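# Fit camshaft into engine case with gears timed

## Task

Put the camshaft into the engine case, which is free-standing on the table: push its shaft fully home in the open front bearing so the large cam gear engages the small crank gear with correct timing, meaning the small gear's marked tooth lands in one of the two marked gaps on the large gear as they rotate. The engine case must end up standing upright.

## Robot and tools

Robot: two arms on a table, left_arm and right_arm, each with a two-finger parallel gripper and a wrist camera. There are also two head cameras on a stand behind the arms. Camera names: cam_head_left, cam_head_right, cam_left_wrist, cam_right_wrist, each 896x504 pixels.

Scene frame: the origin is at table-top height, halfway between the nominal arm bases. +z is up, +x points out over the table, and left_arm sits on the +y side. The arm names do not match image left and right. Calibrated bases: left_arm at (-0.036, +0.258, +0.003) m, right_arm at (-0.047, -0.370, +0.024) m, both turned only slightly about z. Each gripper's fingers point along its own +z and close along its own y. The reported end_effector_position is the spot between the finger pads, just behind the tips. Positions are in metres and orientations are quat_wxyz, both in the scene frame. Expect errors of up to a few centimetres, worse at long reach.

execute_actions(actions, cameras): actions is a list of actions. Each action is a table of at most 15 rows, and each row is one 1/30 s step; a short table repeats its final row until 15 steps are filled. Every row is one flat list of 14 numbers, all in [-1, 1]. The first 7 are for left_arm: dx, dy, dz, rx, ry, rz, opening. The last 7 are the same for right_arm. Always send all 14, even when only one arm should move. dx..rz are offsets, not poses. They are measured along the arm's current Hand target axes, from the Hand target the arm had when that action began, and every row counts from that same start. Scale: 1.0 equals 0.6 m for dx, dy, dz, and 180 degrees for the rotation vector rx, ry, rz. Sending the same offset again moves the arm on by that amount again. Sending six zeros re-commands the present Hand target. Opening is absolute: +1 is fully open (about 87 mm between pads), 0 is about 43 mm, -0.5 about 18 mm, and -1 is closed. A 0 here is a real command, so to keep a gripper as it is, resend its current value. cameras is an optional list of names, ["all"], or []. Images come back by default only when actions is empty; an empty call also reports the scene number.

move(target, speed, blend, opening_speed, blocking, cameras): moves each gripper along a straight line toward a target. target is one 14-number row laid out as above (offsets from each arm's Hand target in its own axes, same scale, absolute openings) or a list of up to 15 such rows. Every row in a list is measured from the same starting Hand targets, not from the row before. speed is the top path speed in m/s, from 0.002 to 2.9 (default 0.25), either one number or one per target; turning is capped at twice that in rad/s. blend, in metres, rounds corners between listed targets; 0 stops at each. opening_speed, 0.2 or more per second on the -1..+1 scale, makes the fingers change gradually. blocking=false returns after about 0.5 s while the move continues. A move runs at most 10 s. The move also ends when the arms come to rest. Paths do not avoid obstacles or the other arm. Keep paths away from an arm's own base, since passing close can flip the shoulder.

The move result adds a "move:" line with the outcome (done, off_target, moving, held, fault) and any limits that acted (paced: the pose was clipped; held: steps were withheld). done means within 10 mm and 2 degrees on the rounded numbers; it does not tell you about contact.

wait(seconds 0 to 10, cameras) lets time run with the last commands held. stop(cameras) brakes a running move. zoom_image(camera, region [x0, y0, x1, y1] in pixels, at most 504 by 504) enlarges part of the newest image from that camera. read_manual(section) only returns licence texts. finished_scene(scene) ends the scene for good and cannot be undone; scene is 1 or 2.

Results: each arm shows end_effector_position, end_effector_quat_wxyz, Hand target (the last commanded pose after clipping; your next offsets start from it), Joint positions (the gripper value last, from 0 closed to 1 open), Joint velocities (may just read within noise), Joint torques (including gravity; joints 1 to 3 wrap at ±28 N m), grip_measured on the command scale, and Tool commands. The orientation you command is clipped to within 40 degrees of the measured one at each step. Grippers often stop short of, or below, the Hand target, or tilt under friction and weight. Waiting does not fix this, but a new action or move does; if the gap remains, send it as an offset. Very small moves can fail or go sideways, so check position and tilt after each move. To grip, command about 0.04 below the grip_measured reading at first contact.

Avoid: knocking the case over or off the table; dropping the camshaft or releasing it while it moves; fast or hard contact with the case or table; any contact or pinching between the two arms, grippers or wrist cameras, which can fail the scene; strain on camera cables; and pressing against a blocked arm for long. A blocked arm keeps pushing until you command it back, which heats motors. MOTOR HOT appears at 75 °C; at 90 °C the arm folds and stays idle; at 100 °C it collapses. Smooth, gentle, quick motion is best. Something may occasionally nudge loose parts.

Each tool is called by a JSON object that holds its "api" and its "payload", one argument or row to a line.

## Session

{"api": "execute_actions", "payload": {
  "actions": []
}}

Scene clock: 0.00 s.
left_arm: end_effector_position=(+0.3354, +0.2460, +0.0380) grip_measured=+0.983 end_effector_quat_wxyz=(+0.563, +0.010, +0.826, +0.018) | right_arm: end_effector_position=(+0.3242, -0.4210, +0.0665) grip_measured=+0.982 end_effector_quat_wxyz=(+0.568, +0.098, +0.811, -0.104)
Joint positions: left_arm=[-0.033 1.566 0.327 0.863 -0.09 0.008 0.991] | right_arm=[0.028 1.574 0.336 0.884 0.27 0.038 0.991]
Joint velocities: within noise
Joint torques (N m): no reading
Heat: left arm: 18 °C; right arm: 19 °C.
Hand target: left_arm +0.3385, +0.2458, +0.0432; +0.569, +0.009, +0.822, +0.018 | right_arm +0.3286, -0.4211, +0.0741; +0.578, +0.100, +0.804, -0.103
Tool commands: left_gripper/opening=+1.0 right_gripper/opening=+1.0

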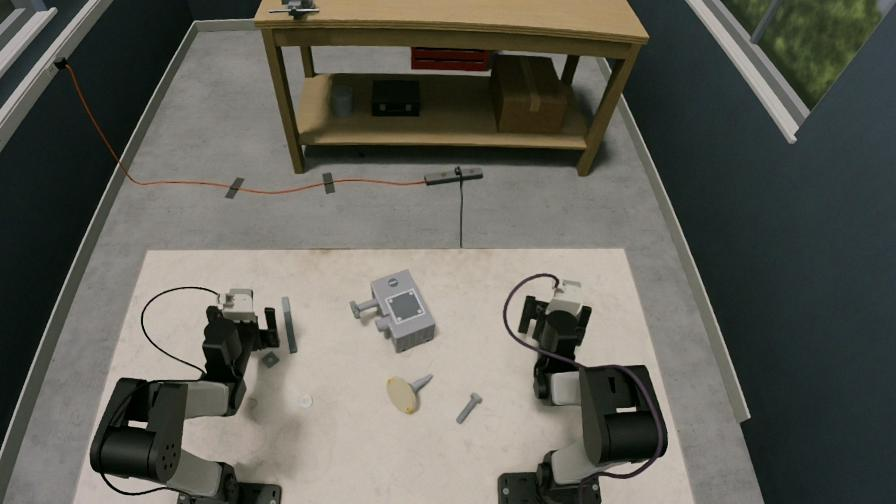

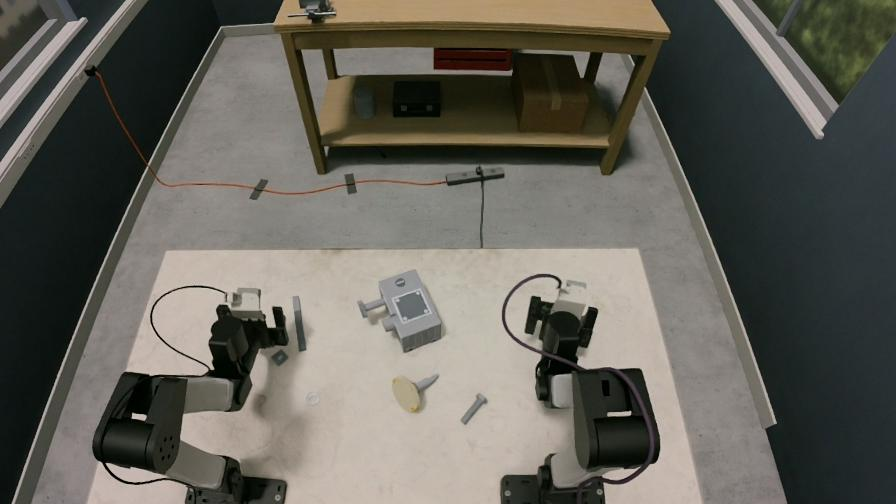

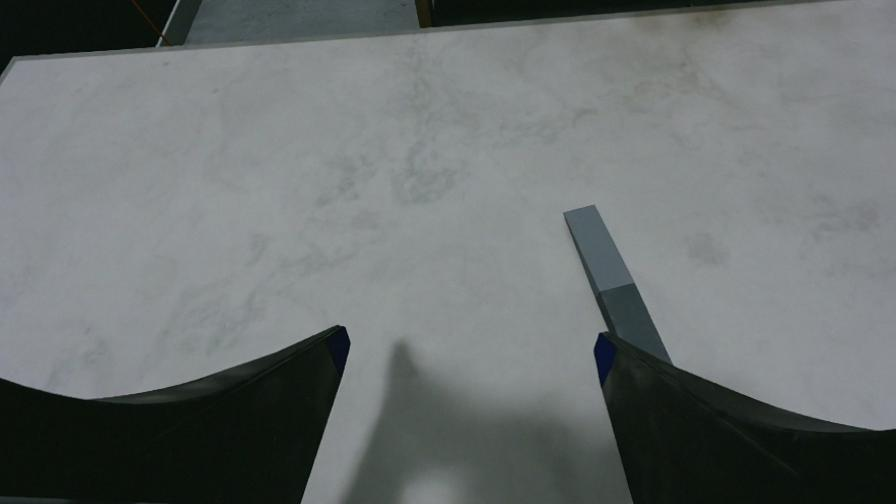

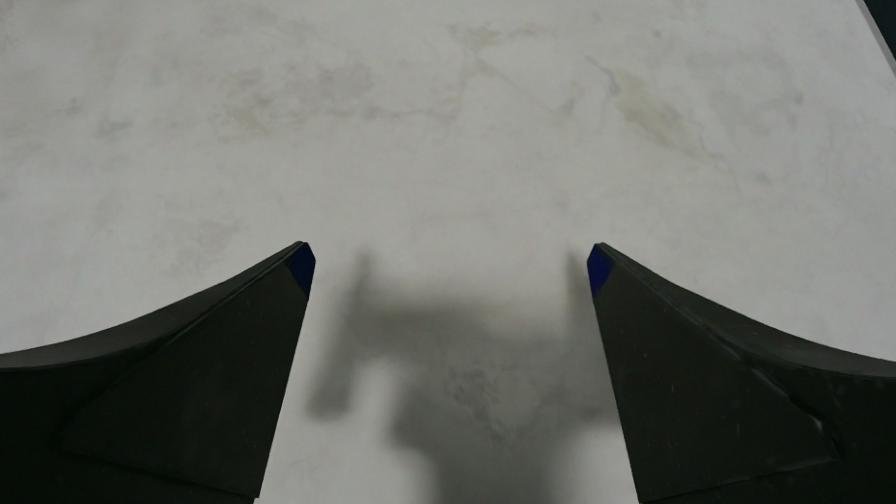

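{"api": "zoom_image", "payload": {
  "camera": "cam_head_left",
  "region": [320, 250, 500, 430]
}}

{"api": "zoom_image", "payload": {
  "camera": "cam_head_right",
  "region": [320, 250, 500, 430]
}}

{"api": "zoom_image", "payload": {
  "camera": "cam_head_right",
  "region": [340, 255, 450, 365]
}}

{"api": "zoom_image", "payload": {
  "camera": "cam_head_left",
  "region": [370, 360, 450, 420]
}}

Scaled by 2.800 from the camera's 896x504 image, which has a finer 1280x720 frame.

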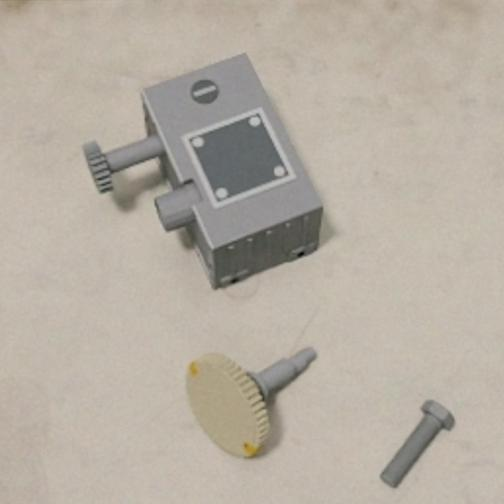

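Scaled by 2.800 from the camera's 896x504 image, which has a finer 1280x720 frame.

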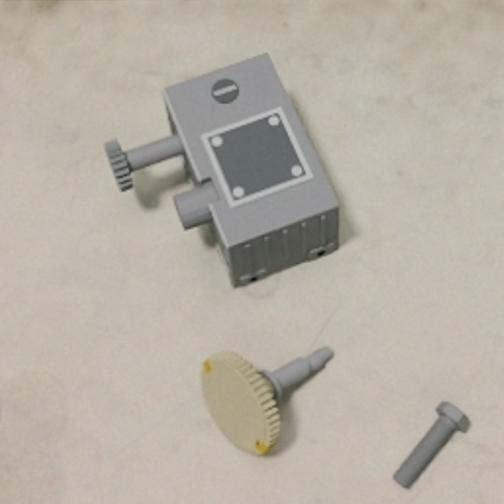

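Scaled by 4.582 from the camera's 896x504 image, which has a finer 1280x720 frame.

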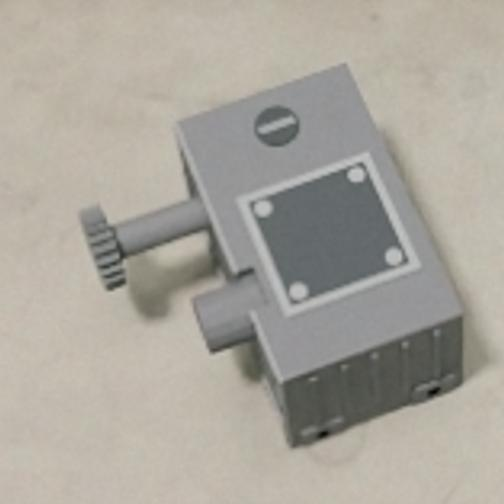

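Scaled by 6.300 from the camera's 896x504 image, which has a finer 1280x720 frame.

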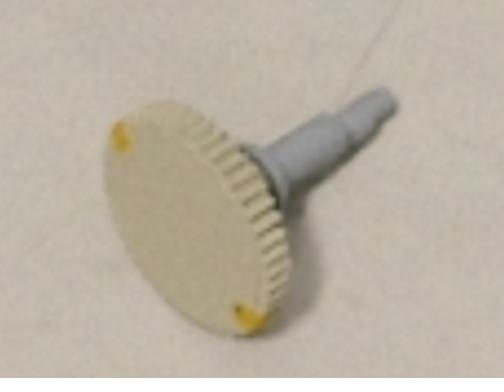

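{"api": "move", "payload": {
  "target": [
    [-0.12,0,-0.045,0,0,0,0,0,0,0,0,0,0,1],
    [-0.108,-0.193,-0.077,0.2535,0.0845,-0.433,0,0,0,0,0,0,0,1]
  ],
  "blend": [0.03,0],
  "speed": 0.3,
  "cameras": ["all"]
}}

Scene clock: 43.37 s.
left_arm: end_effector_position=(+0.3205, +0.1302, +0.1144) grip_measured=+0.000 end_effector_quat_wxyz=(+0.305, -0.301, +0.654, -0.623) | right_arm: end_effector_position=(+0.3242, -0.4210, +0.0665) grip_measured=+0.982 end_effector_quat_wxyz=(+0.568, +0.098, +0.811, -0.104)
Joint positions: left_arm=[0.104 1.884 0.363 1.47 0.744 -1.512 0.5] | right_arm=[0.028 1.574 0.336 0.884 0.27 0.038 0.991]
Joint torques (N m): left_arm=[-1.1 -3.88 2.5 2.23 0.1 -0.02] | right_arm=[-0.13 -4.33 5.83 2.38 0.16 0.06]
Heat: left arm: 24 °C; right arm: 26 °C.
Hand target: left_arm +0.3185, +0.1269, +0.1155; +0.307, -0.294, +0.653, -0.628 | right_arm +0.3286, -0.4211, +0.0741; +0.578, +0.100, +0.804, -0.103
Off the commanded pose: left_arm 0.004 m, 1 deg | right_arm 0.009 m, 1 deg.
move: done

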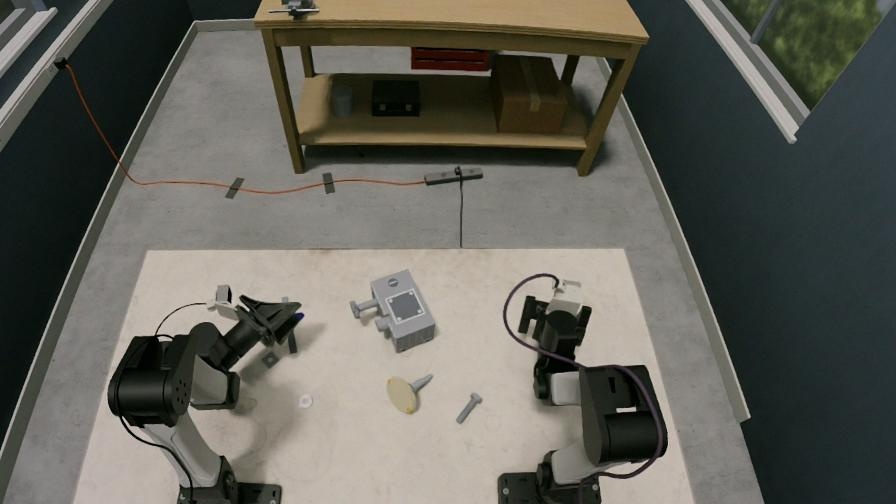

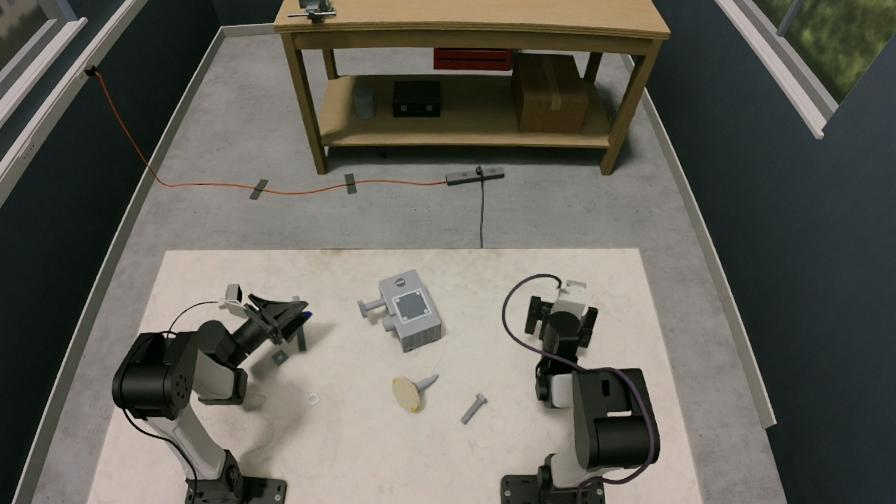

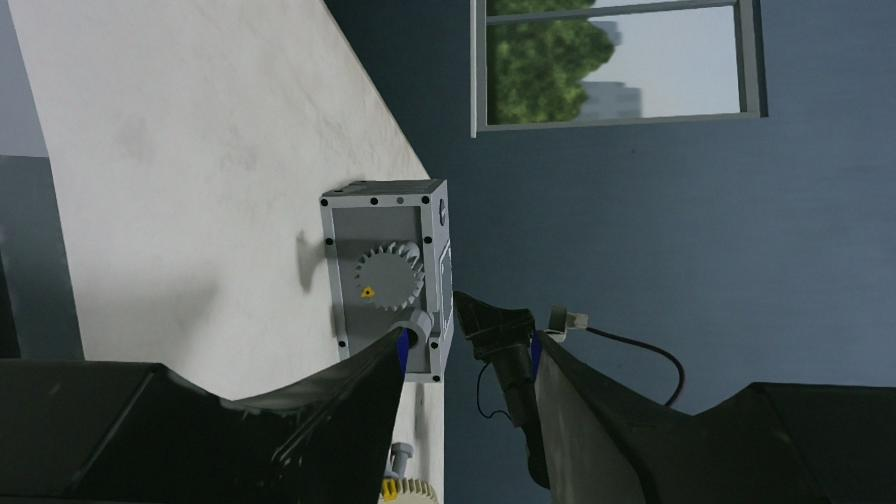

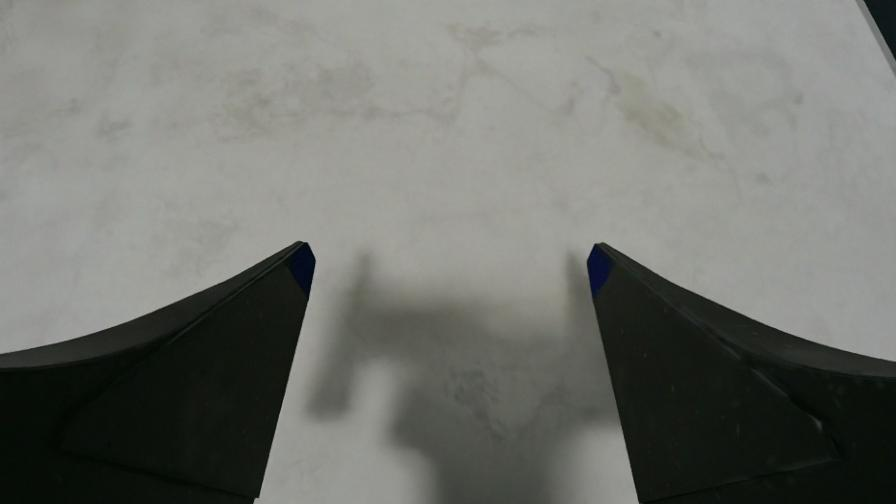

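{"api": "zoom_image", "payload": {
  "camera": "cam_left_wrist",
  "region": [290, 160, 490, 400]
}}

{"api": "zoom_image", "payload": {
  "camera": "cam_left_wrist",
  "region": [340, 400, 490, 504]
}}

Scaled by 2.100 from the camera's 896x504 image, which has a finer 1280x720 frame.

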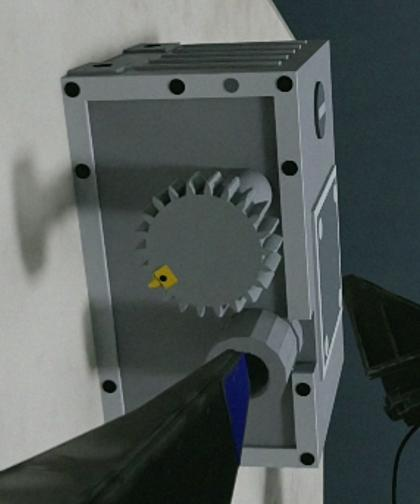

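Scaled by 3.360 from the camera's 896x504 image, which has a finer 1280x720 frame.

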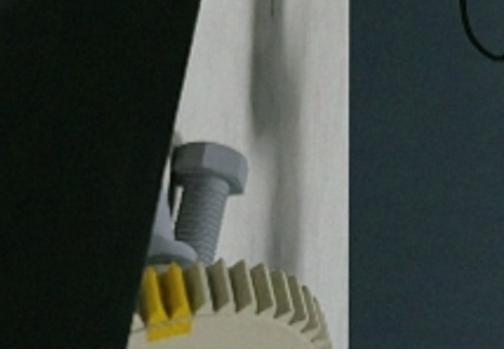

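{"api": "move", "payload": {
  "target": [0.105,0,-0.129,0,0,0,1,0,0,0,0,0,0,1],
  "cameras": ["all"]
}}

{"api": "zoom_image", "payload": {
  "camera": "cam_left_wrist",
  "region": [280, 0, 580, 300]
}}

{"api": "zoom_image", "payload": {
  "camera": "cam_left_wrist",
  "region": [300, 200, 500, 400]
}}

Scene clock: 95.63 s.
left_arm: end_effector_position=(+0.2193, +0.1268, +0.1025) grip_measured=+0.982 end_effector_quat_wxyz=(+0.270, -0.318, +0.672, -0.612) | right_arm: end_effector_position=(+0.3242, -0.4210, +0.0665) grip_measured=+0.982 end_effector_quat_wxyz=(+0.568, +0.098, +0.811, -0.104)
Joint positions: left_arm=[0.139 1.634 -0.012 1.494 0.804 -1.489 0.991] | right_arm=[0.028 1.574 0.336 0.884 0.27 0.038 0.991]
Joint torques (N m): left_arm=[0.18 -3.67 2 2.5 0.24 0.13] | right_arm=[-0.13 -4.31 5.79 2.39 0.12 0.05]
Heat: left arm: 28 °C; right arm: 29 °C.
Hand target: left_arm +0.2188, +0.1280, +0.1153; +0.307, -0.294, +0.653, -0.628 | right_arm +0.3286, -0.4211, +0.0741; +0.578, +0.100, +0.804, -0.103
Off the commanded pose: left_arm 0.013 m, 6 deg | right_arm 0.009 m, 1 deg.
joint sent to its limit (left arm) — joint 3 (elbow), lower limit, where the elbow is as bent as it goes; joint 4 (wrist pitch), upper limit. The joint targets still meet the commanded pose.
move: off_target (left_arm)

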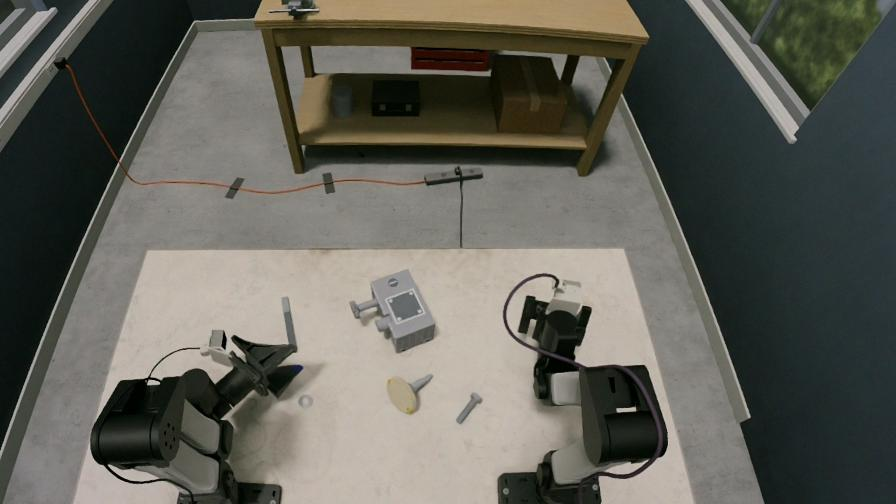

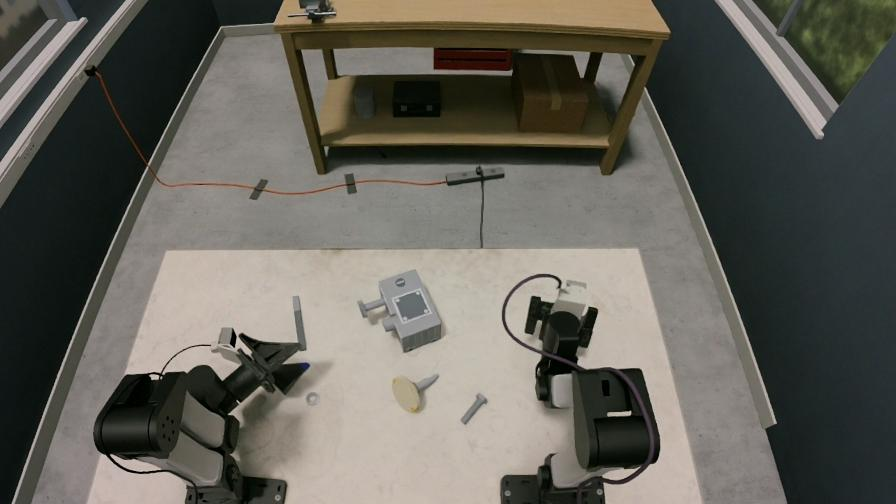

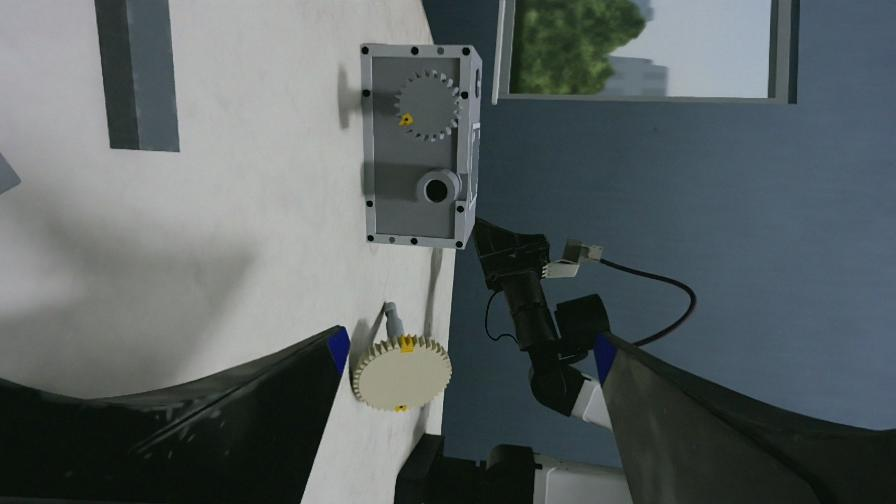

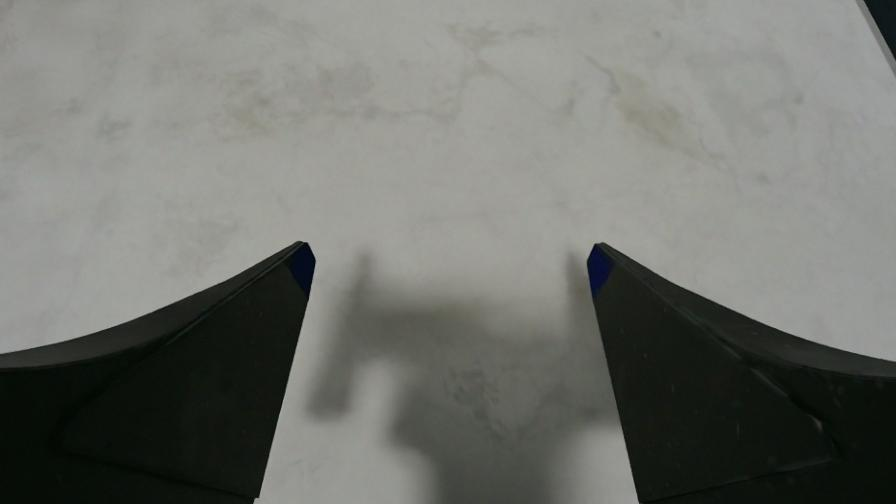

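Scaled by 1.680 from the camera's 896x504 image, which has a finer 1280x720 frame.

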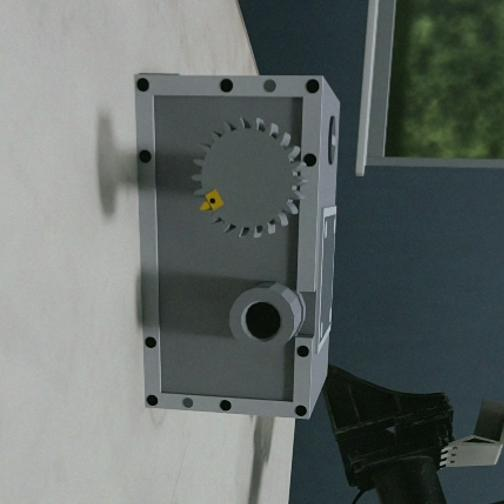

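Scaled by 2.520 from the camera's 896x504 image, which has a finer 1280x720 frame.

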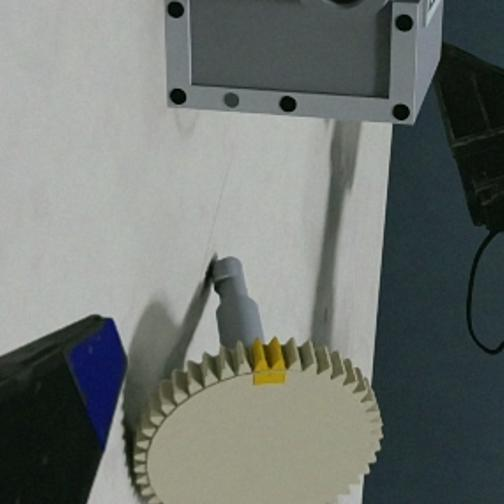

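{"api": "move", "payload": {
  "target": [-0.098,-0.05,-0.017,0,0,0,1,0.01,0.393,-0.447,-0.300,0.126,-0.1675,1],
  "cameras": ["all"]
}}

{"api": "zoom_image", "payload": {
  "camera": "cam_right_wrist",
  "region": [196, 0, 700, 504]
}}

Scene clock: 127.37 s.
left_arm: end_effector_position=(+0.2464, +0.1765, +0.1409) grip_measured=+0.982 end_effector_quat_wxyz=(+0.301, -0.301, +0.653, -0.626) | right_arm: end_effector_position=(+0.1466, -0.1304, +0.1270) grip_measured=+0.982 end_effector_quat_wxyz=(+0.344, -0.359, +0.858, +0.132)
Joint positions: left_arm=[0.386 1.493 0.138 1.287 1.031 -1.495 0.991] | right_arm=[0.993 1.188 0.77 -0.408 0.129 0.109 0.991]
Joint torques (N m): left_arm=[0.17 -3.84 4.93 1.65 0.22 0.01] | right_arm=[0.49 -2.39 10.5 1.98 0.06 0.18]
Heat: left arm: 30 °C; right arm: 29 °C.
Hand target: left_arm +0.2485, +0.1785, +0.1474; +0.307, -0.294, +0.653, -0.628 | right_arm +0.1488, -0.1195, +0.1402; +0.354, -0.355, +0.853, +0.147
Off the commanded pose: left_arm 0.007 m, 1 deg | right_arm 0.017 m, 2 deg.
move: off_target (right_arm)

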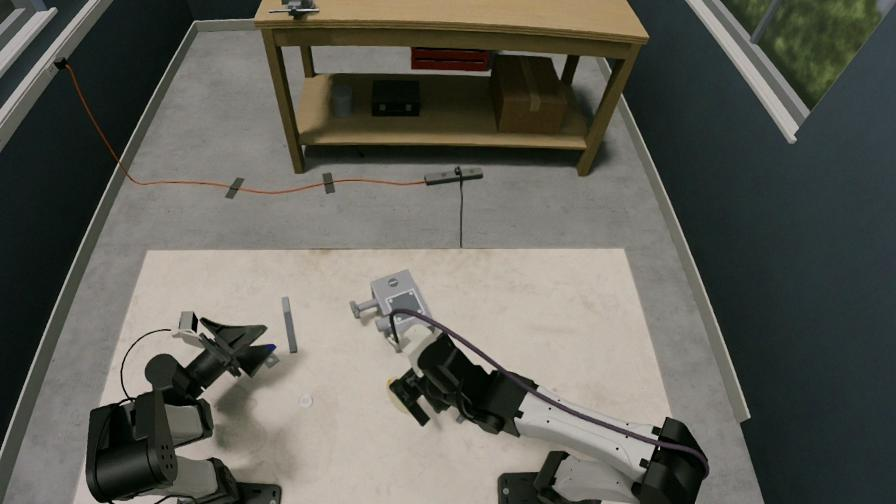

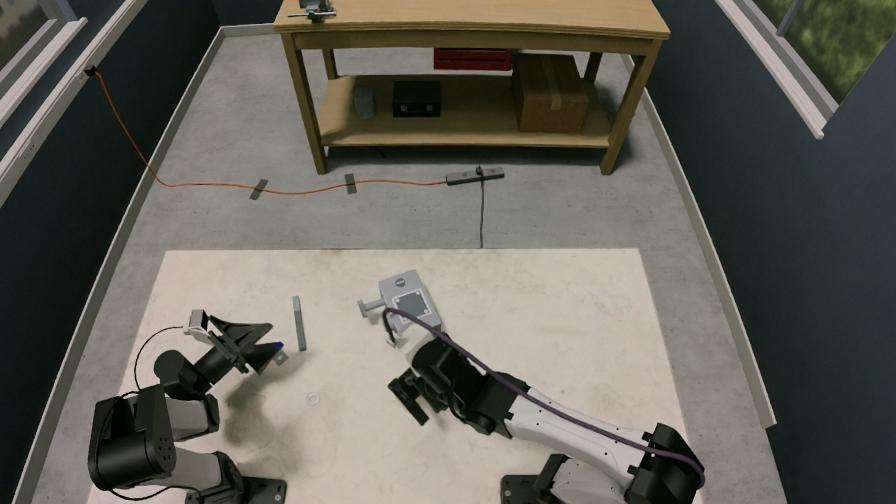

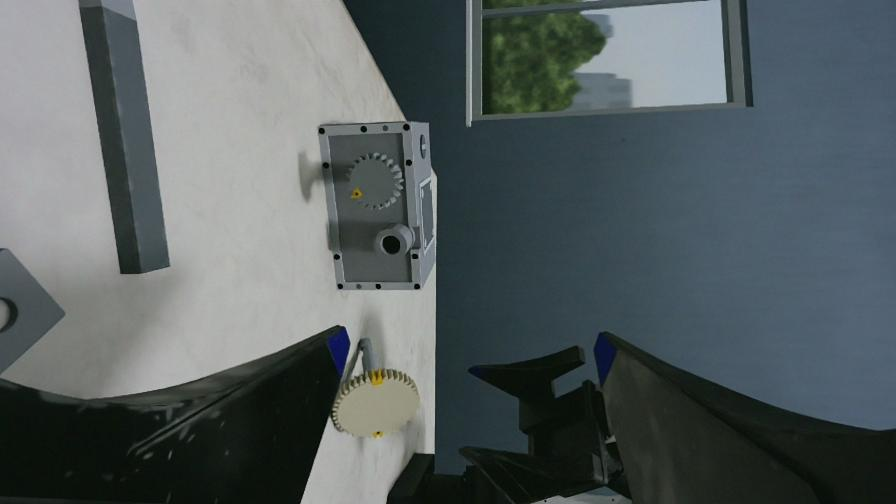

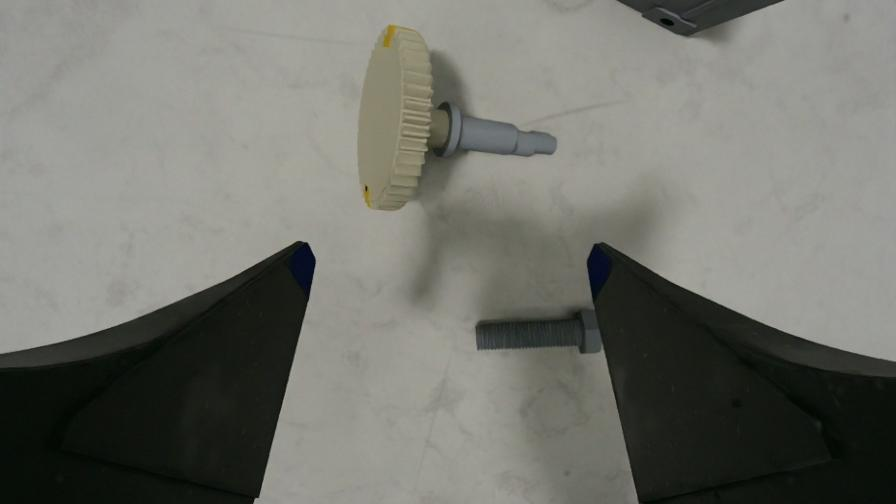

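Scaled by 1.000.

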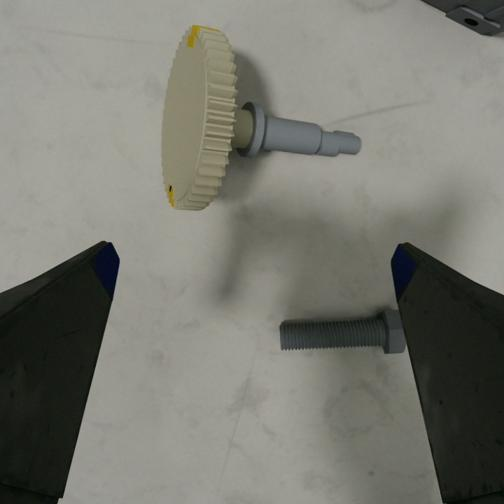

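{"api": "move", "payload": {
  "target": [0,0,0,0,0,0,1,0.046,0.012,0.003,-0.0605,0.019,0.115,1],
  "cameras": ["all"]
}}

{"api": "zoom_image", "payload": {
  "camera": "cam_right_wrist",
  "region": [260, 0, 660, 300]
}}

{"api": "zoom_image", "payload": {
  "camera": "cam_left_wrist",
  "region": [300, 300, 480, 480]
}}

Scene clock: 173.73 s.
left_arm: end_effector_position=(+0.2464, +0.1765, +0.1408) grip_measured=+0.982 end_effector_quat_wxyz=(+0.301, -0.302, +0.653, -0.626) | right_arm: end_effector_position=(+0.1290, -0.1283, +0.1165) grip_measured=+0.982 end_effector_quat_wxyz=(+0.253, -0.240, +0.898, +0.267)
Joint positions: left_arm=[0.386 1.493 0.138 1.286 1.031 -1.495 0.991] | right_arm=[0.823 1.166 0.699 -0.371 -0.198 0.336 0.991]
Joint torques (N m): left_arm=[0.17 -3.85 4.9 1.65 0.22 0.02] | right_arm=[-0.83 -3.67 5.82 2.18 -0.03 0.14]
Heat: left arm: 27 °C; right arm: 27 °C.
Hand target: left_arm +0.2485, +0.1785, +0.1474; +0.307, -0.294, +0.653, -0.627 | right_arm +0.1308, -0.1274, +0.1193; +0.261, -0.232, +0.895, +0.277
Off the commanded pose: left_arm 0.007 m, 1 deg | right_arm 0.004 m, 2 deg.
move: done

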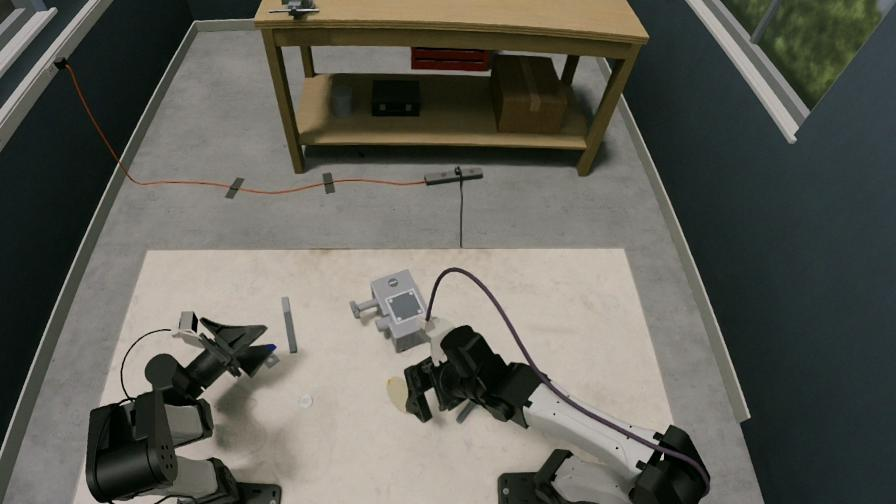

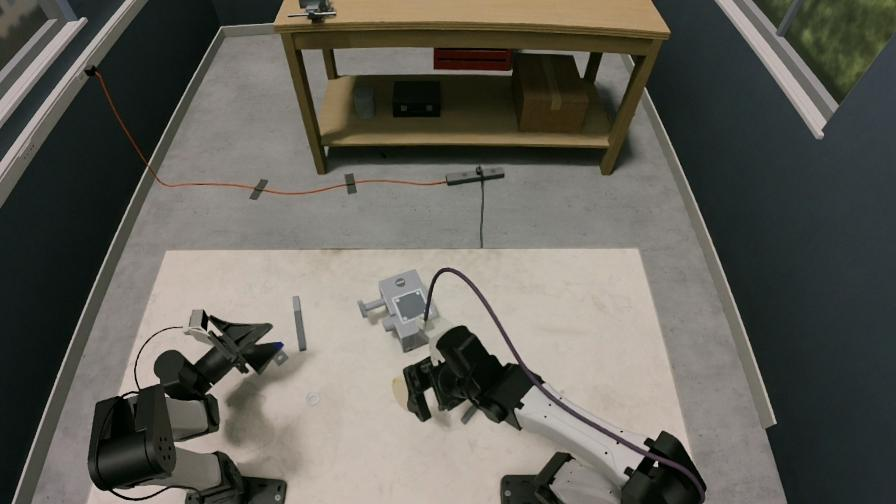

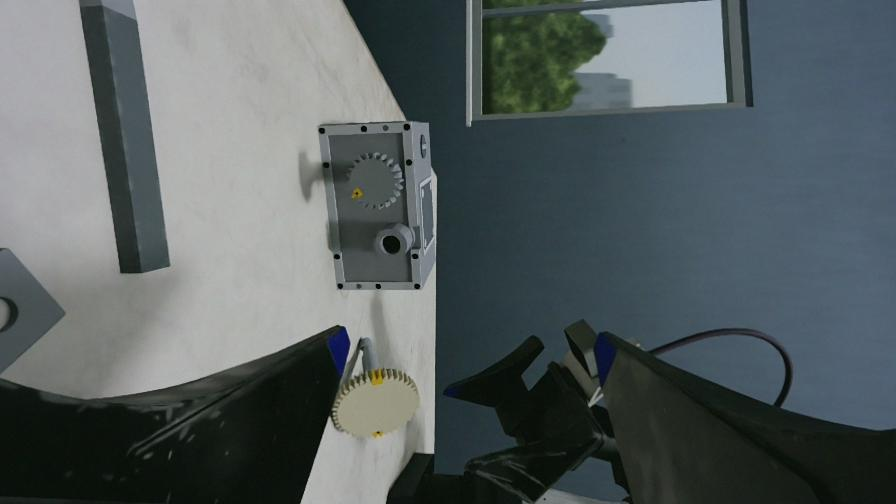

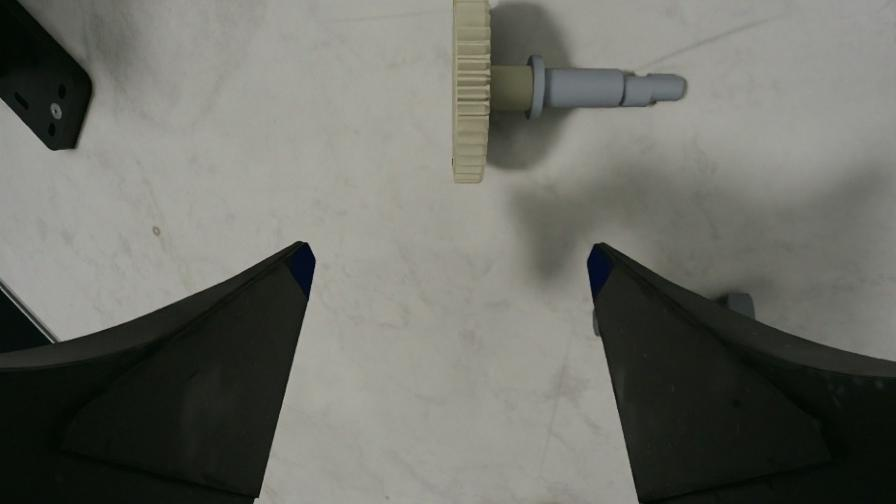

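Scaled by 1.260 from the camera's 896x504 image, which has a finer 1280x720 frame.

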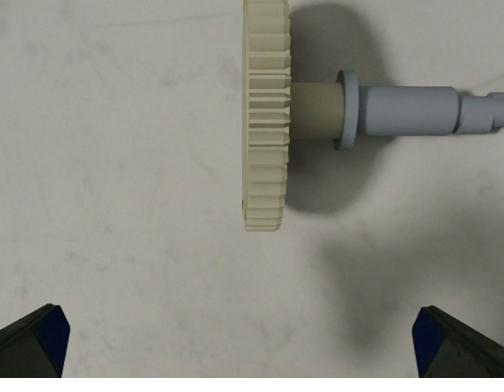

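Scaled by 2.800 from the camera's 896x504 image, which has a finer 1280x720 frame.

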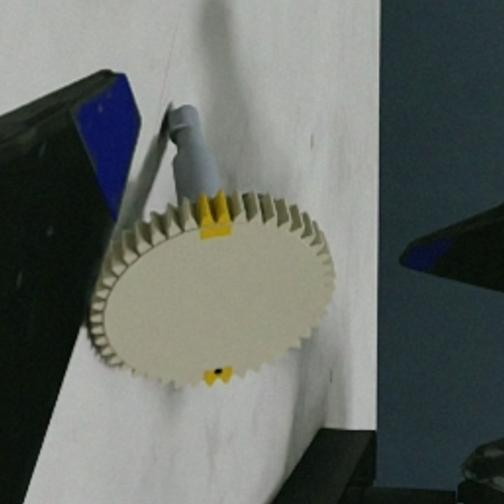

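{"api": "move", "payload": {
  "target": [0,0,0,0,0,0,1,0.016,-0.015,0.083,0,0,0,0.2],
  "speed": 0.15,
  "cameras": ["cam_right_wrist","cam_left_wrist"]
}}

Scene clock: 189.47 s.
left_arm: end_effector_position=(+0.2464, +0.1765, +0.1408) grip_measured=+0.982 end_effector_quat_wxyz=(+0.301, -0.302, +0.653, -0.626) | right_arm: end_effector_position=(+0.1462, -0.1085, +0.0771) grip_measured=+0.200 end_effector_quat_wxyz=(+0.258, -0.234, +0.896, +0.275)
Joint positions: left_arm=[0.386 1.493 0.138 1.286 1.031 -1.495 0.991] | right_arm=[0.827 1.336 0.631 -0.113 -0.199 0.354 0.6]
Joint torques (N m): left_arm=[0.16 -3.88 4.92 1.65 0.22 0.01] | right_arm=[0.7 -2.86 5.6 2.23 0.08 0.13]
Heat: left arm: 27 °C; right arm: 28 °C.
Hand target: left_arm +0.2485, +0.1785, +0.1474; +0.307, -0.294, +0.653, -0.627 | right_arm +0.1454, -0.1060, +0.0749; +0.261, -0.232, +0.895, +0.277
Off the commanded pose: left_arm 0.007 m, 1 deg | right_arm 0.004 m, 0 deg.
move: done
Images, in order (width x height): cam_left_wrist 896x504, cam_right_wrist 896x504.

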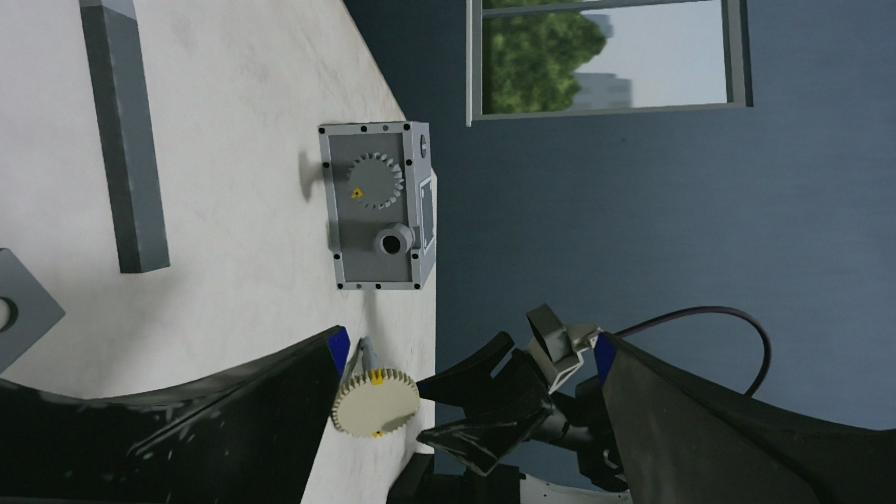

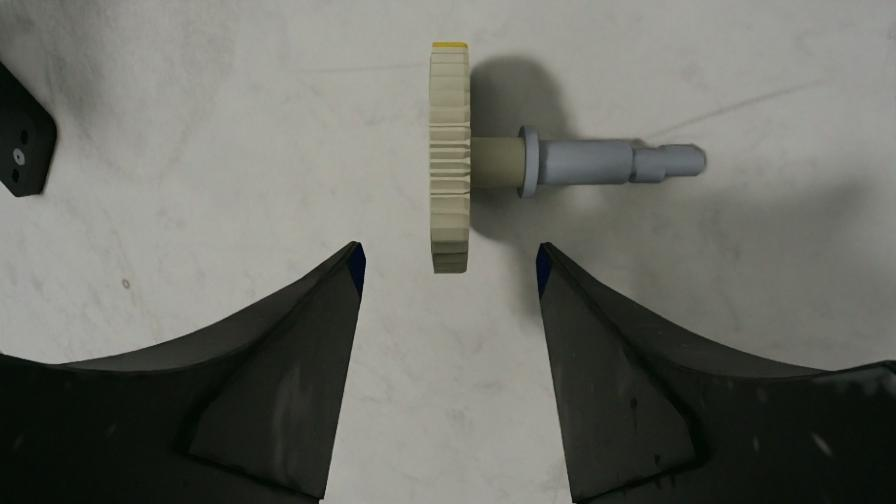

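{"api": "move", "payload": {
  "target": [0,0,0,0,0,0,1,0.008,0,0.031,0,0,0,0.2],
  "speed": 0.1,
  "cameras": ["cam_right_wrist","cam_left_wrist"]
}}

Scene clock: 197.30 s.
left_arm: end_effector_position=(+0.2464, +0.1765, +0.1408) grip_measured=+0.982 end_effector_quat_wxyz=(+0.301, -0.302, +0.653, -0.626) | right_arm: end_effector_position=(+0.1485, -0.0979, +0.0605) grip_measured=+0.200 end_effector_quat_wxyz=(+0.256, -0.234, +0.896, +0.276)
Joint positions: left_arm=[0.386 1.493 0.138 1.286 1.031 -1.495 0.991] | right_arm=[0.848 1.418 0.618 -0.018 -0.187 0.37 0.6]
Joint torques (N m): left_arm=[0.16 -3.88 4.94 1.66 0.22 0.02] | right_arm=[0.61 -3.37 5.34 2.24 0.16 0.16]
Heat: left arm: 27 °C; right arm: 29 °C.
Hand target: left_arm +0.2485, +0.1785, +0.1474; +0.307, -0.294, +0.653, -0.627 | right_arm +0.1480, -0.0958, +0.0588; +0.261, -0.232, +0.895, +0.277
Off the commanded pose: left_arm 0.007 m, 1 deg | right_arm 0.003 m, 1 deg.
move: done
Images, in order (width x height): cam_left_wrist 896x504, cam_right_wrist 896x504.

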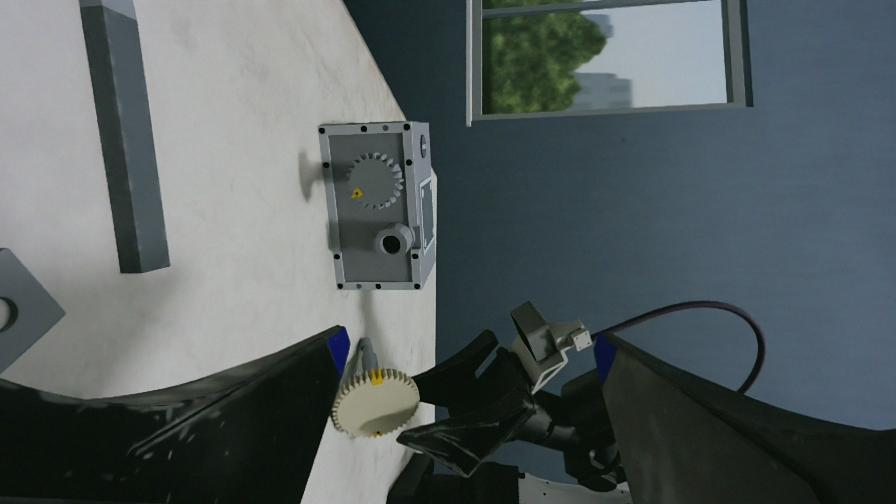

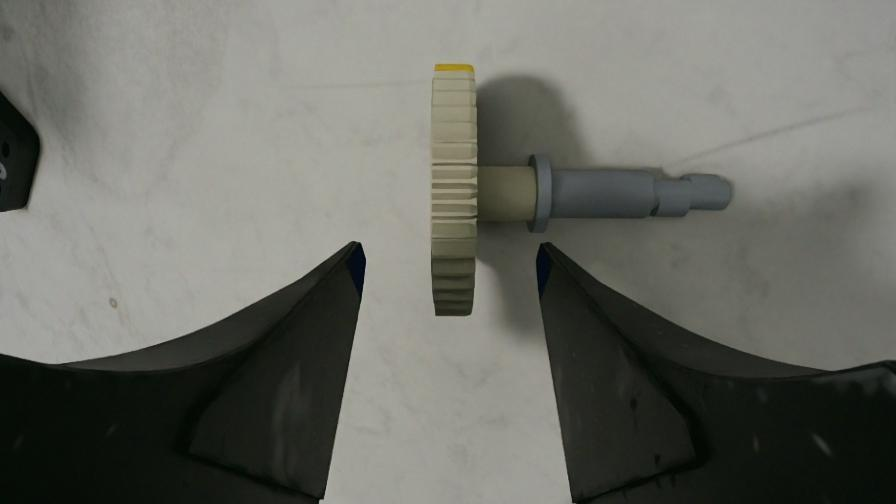

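{"api": "move", "payload": {
  "target": [0,0,0,0,0,0,1,0,0,0,0,0,0,-0.64],
  "opening_speed": 0.4,
  "cameras": ["cam_right_wrist","cam_left_wrist"]
}}

Scene clock: 204.17 s.
left_arm: end_effector_position=(+0.2464, +0.1765, +0.1408) grip_measured=+0.982 end_effector_quat_wxyz=(+0.301, -0.302, +0.653, -0.626) | right_arm: end_effector_position=(+0.1488, -0.0980, +0.0606) grip_measured=-0.639 end_effector_quat_wxyz=(+0.257, -0.233, +0.897, +0.275)
Joint positions: left_arm=[0.386 1.493 0.138 1.286 1.031 -1.495 0.991] | right_arm=[0.848 1.418 0.618 -0.018 -0.186 0.371 0.18]
Joint torques (N m): left_arm=[0.16 -3.84 4.93 1.66 0.22 0.01] | right_arm=[0.62 -3.3 5.33 2.24 0.12 0.15]
Heat: left arm: 27 °C; right arm: 29 °C.
Hand target: left_arm +0.2485, +0.1785, +0.1474; +0.307, -0.294, +0.653, -0.627 | right_arm +0.1480, -0.0958, +0.0588; +0.261, -0.232, +0.895, +0.277
Off the commanded pose: left_arm 0.007 m, 1 deg | right_arm 0.003 m, 1 deg.
move: done
Images, in order (width x height): cam_left_wrist 896x504, cam_right_wrist 896x504.

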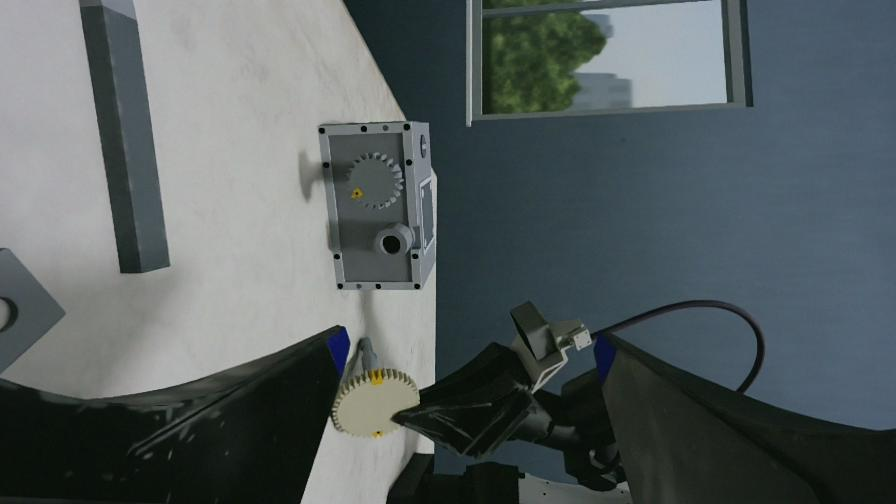

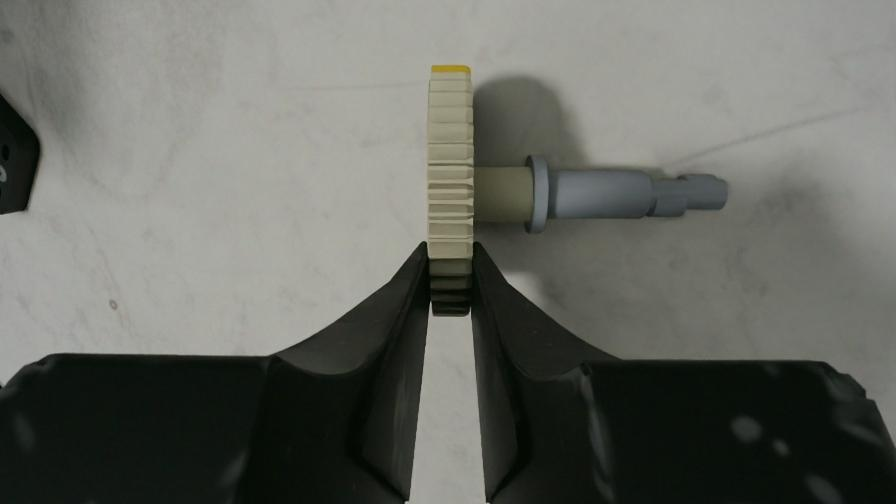

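{"api": "move", "payload": {
  "target": [0,0,0,0,0,0,1,0,0,0,0,0,0,-0.74],
  "opening_speed": 0.4
}}

Scene clock: 211.33 s.
left_arm: end_effector_position=(+0.2464, +0.1765, +0.1408) grip_measured=+0.982 end_effector_quat_wxyz=(+0.301, -0.302, +0.653, -0.626) | right_arm: end_effector_position=(+0.1487, -0.0979, +0.0606) grip_measured=-0.651 end_effector_quat_wxyz=(+0.256, -0.233, +0.897, +0.275)
Joint positions: left_arm=[0.386 1.493 0.138 1.286 1.031 -1.495 0.991] | right_arm=[0.848 1.418 0.618 -0.018 -0.186 0.373 0.174]
Joint torques (N m): left_arm=[0.17 -3.86 4.89 1.65 0.21 0.01] | right_arm=[0.61 -3.41 5.29 2.22 0.14 0.11]
Heat: left arm: 27 °C; right arm: 30 °C.
Hand target: left_arm +0.2485, +0.1785, +0.1474; +0.307, -0.294, +0.653, -0.627 | right_arm +0.1480, -0.0958, +0.0588; +0.261, -0.232, +0.895, +0.277
Off the commanded pose: left_arm 0.007 m, 1 deg | right_arm 0.003 m, 1 deg.
move: done


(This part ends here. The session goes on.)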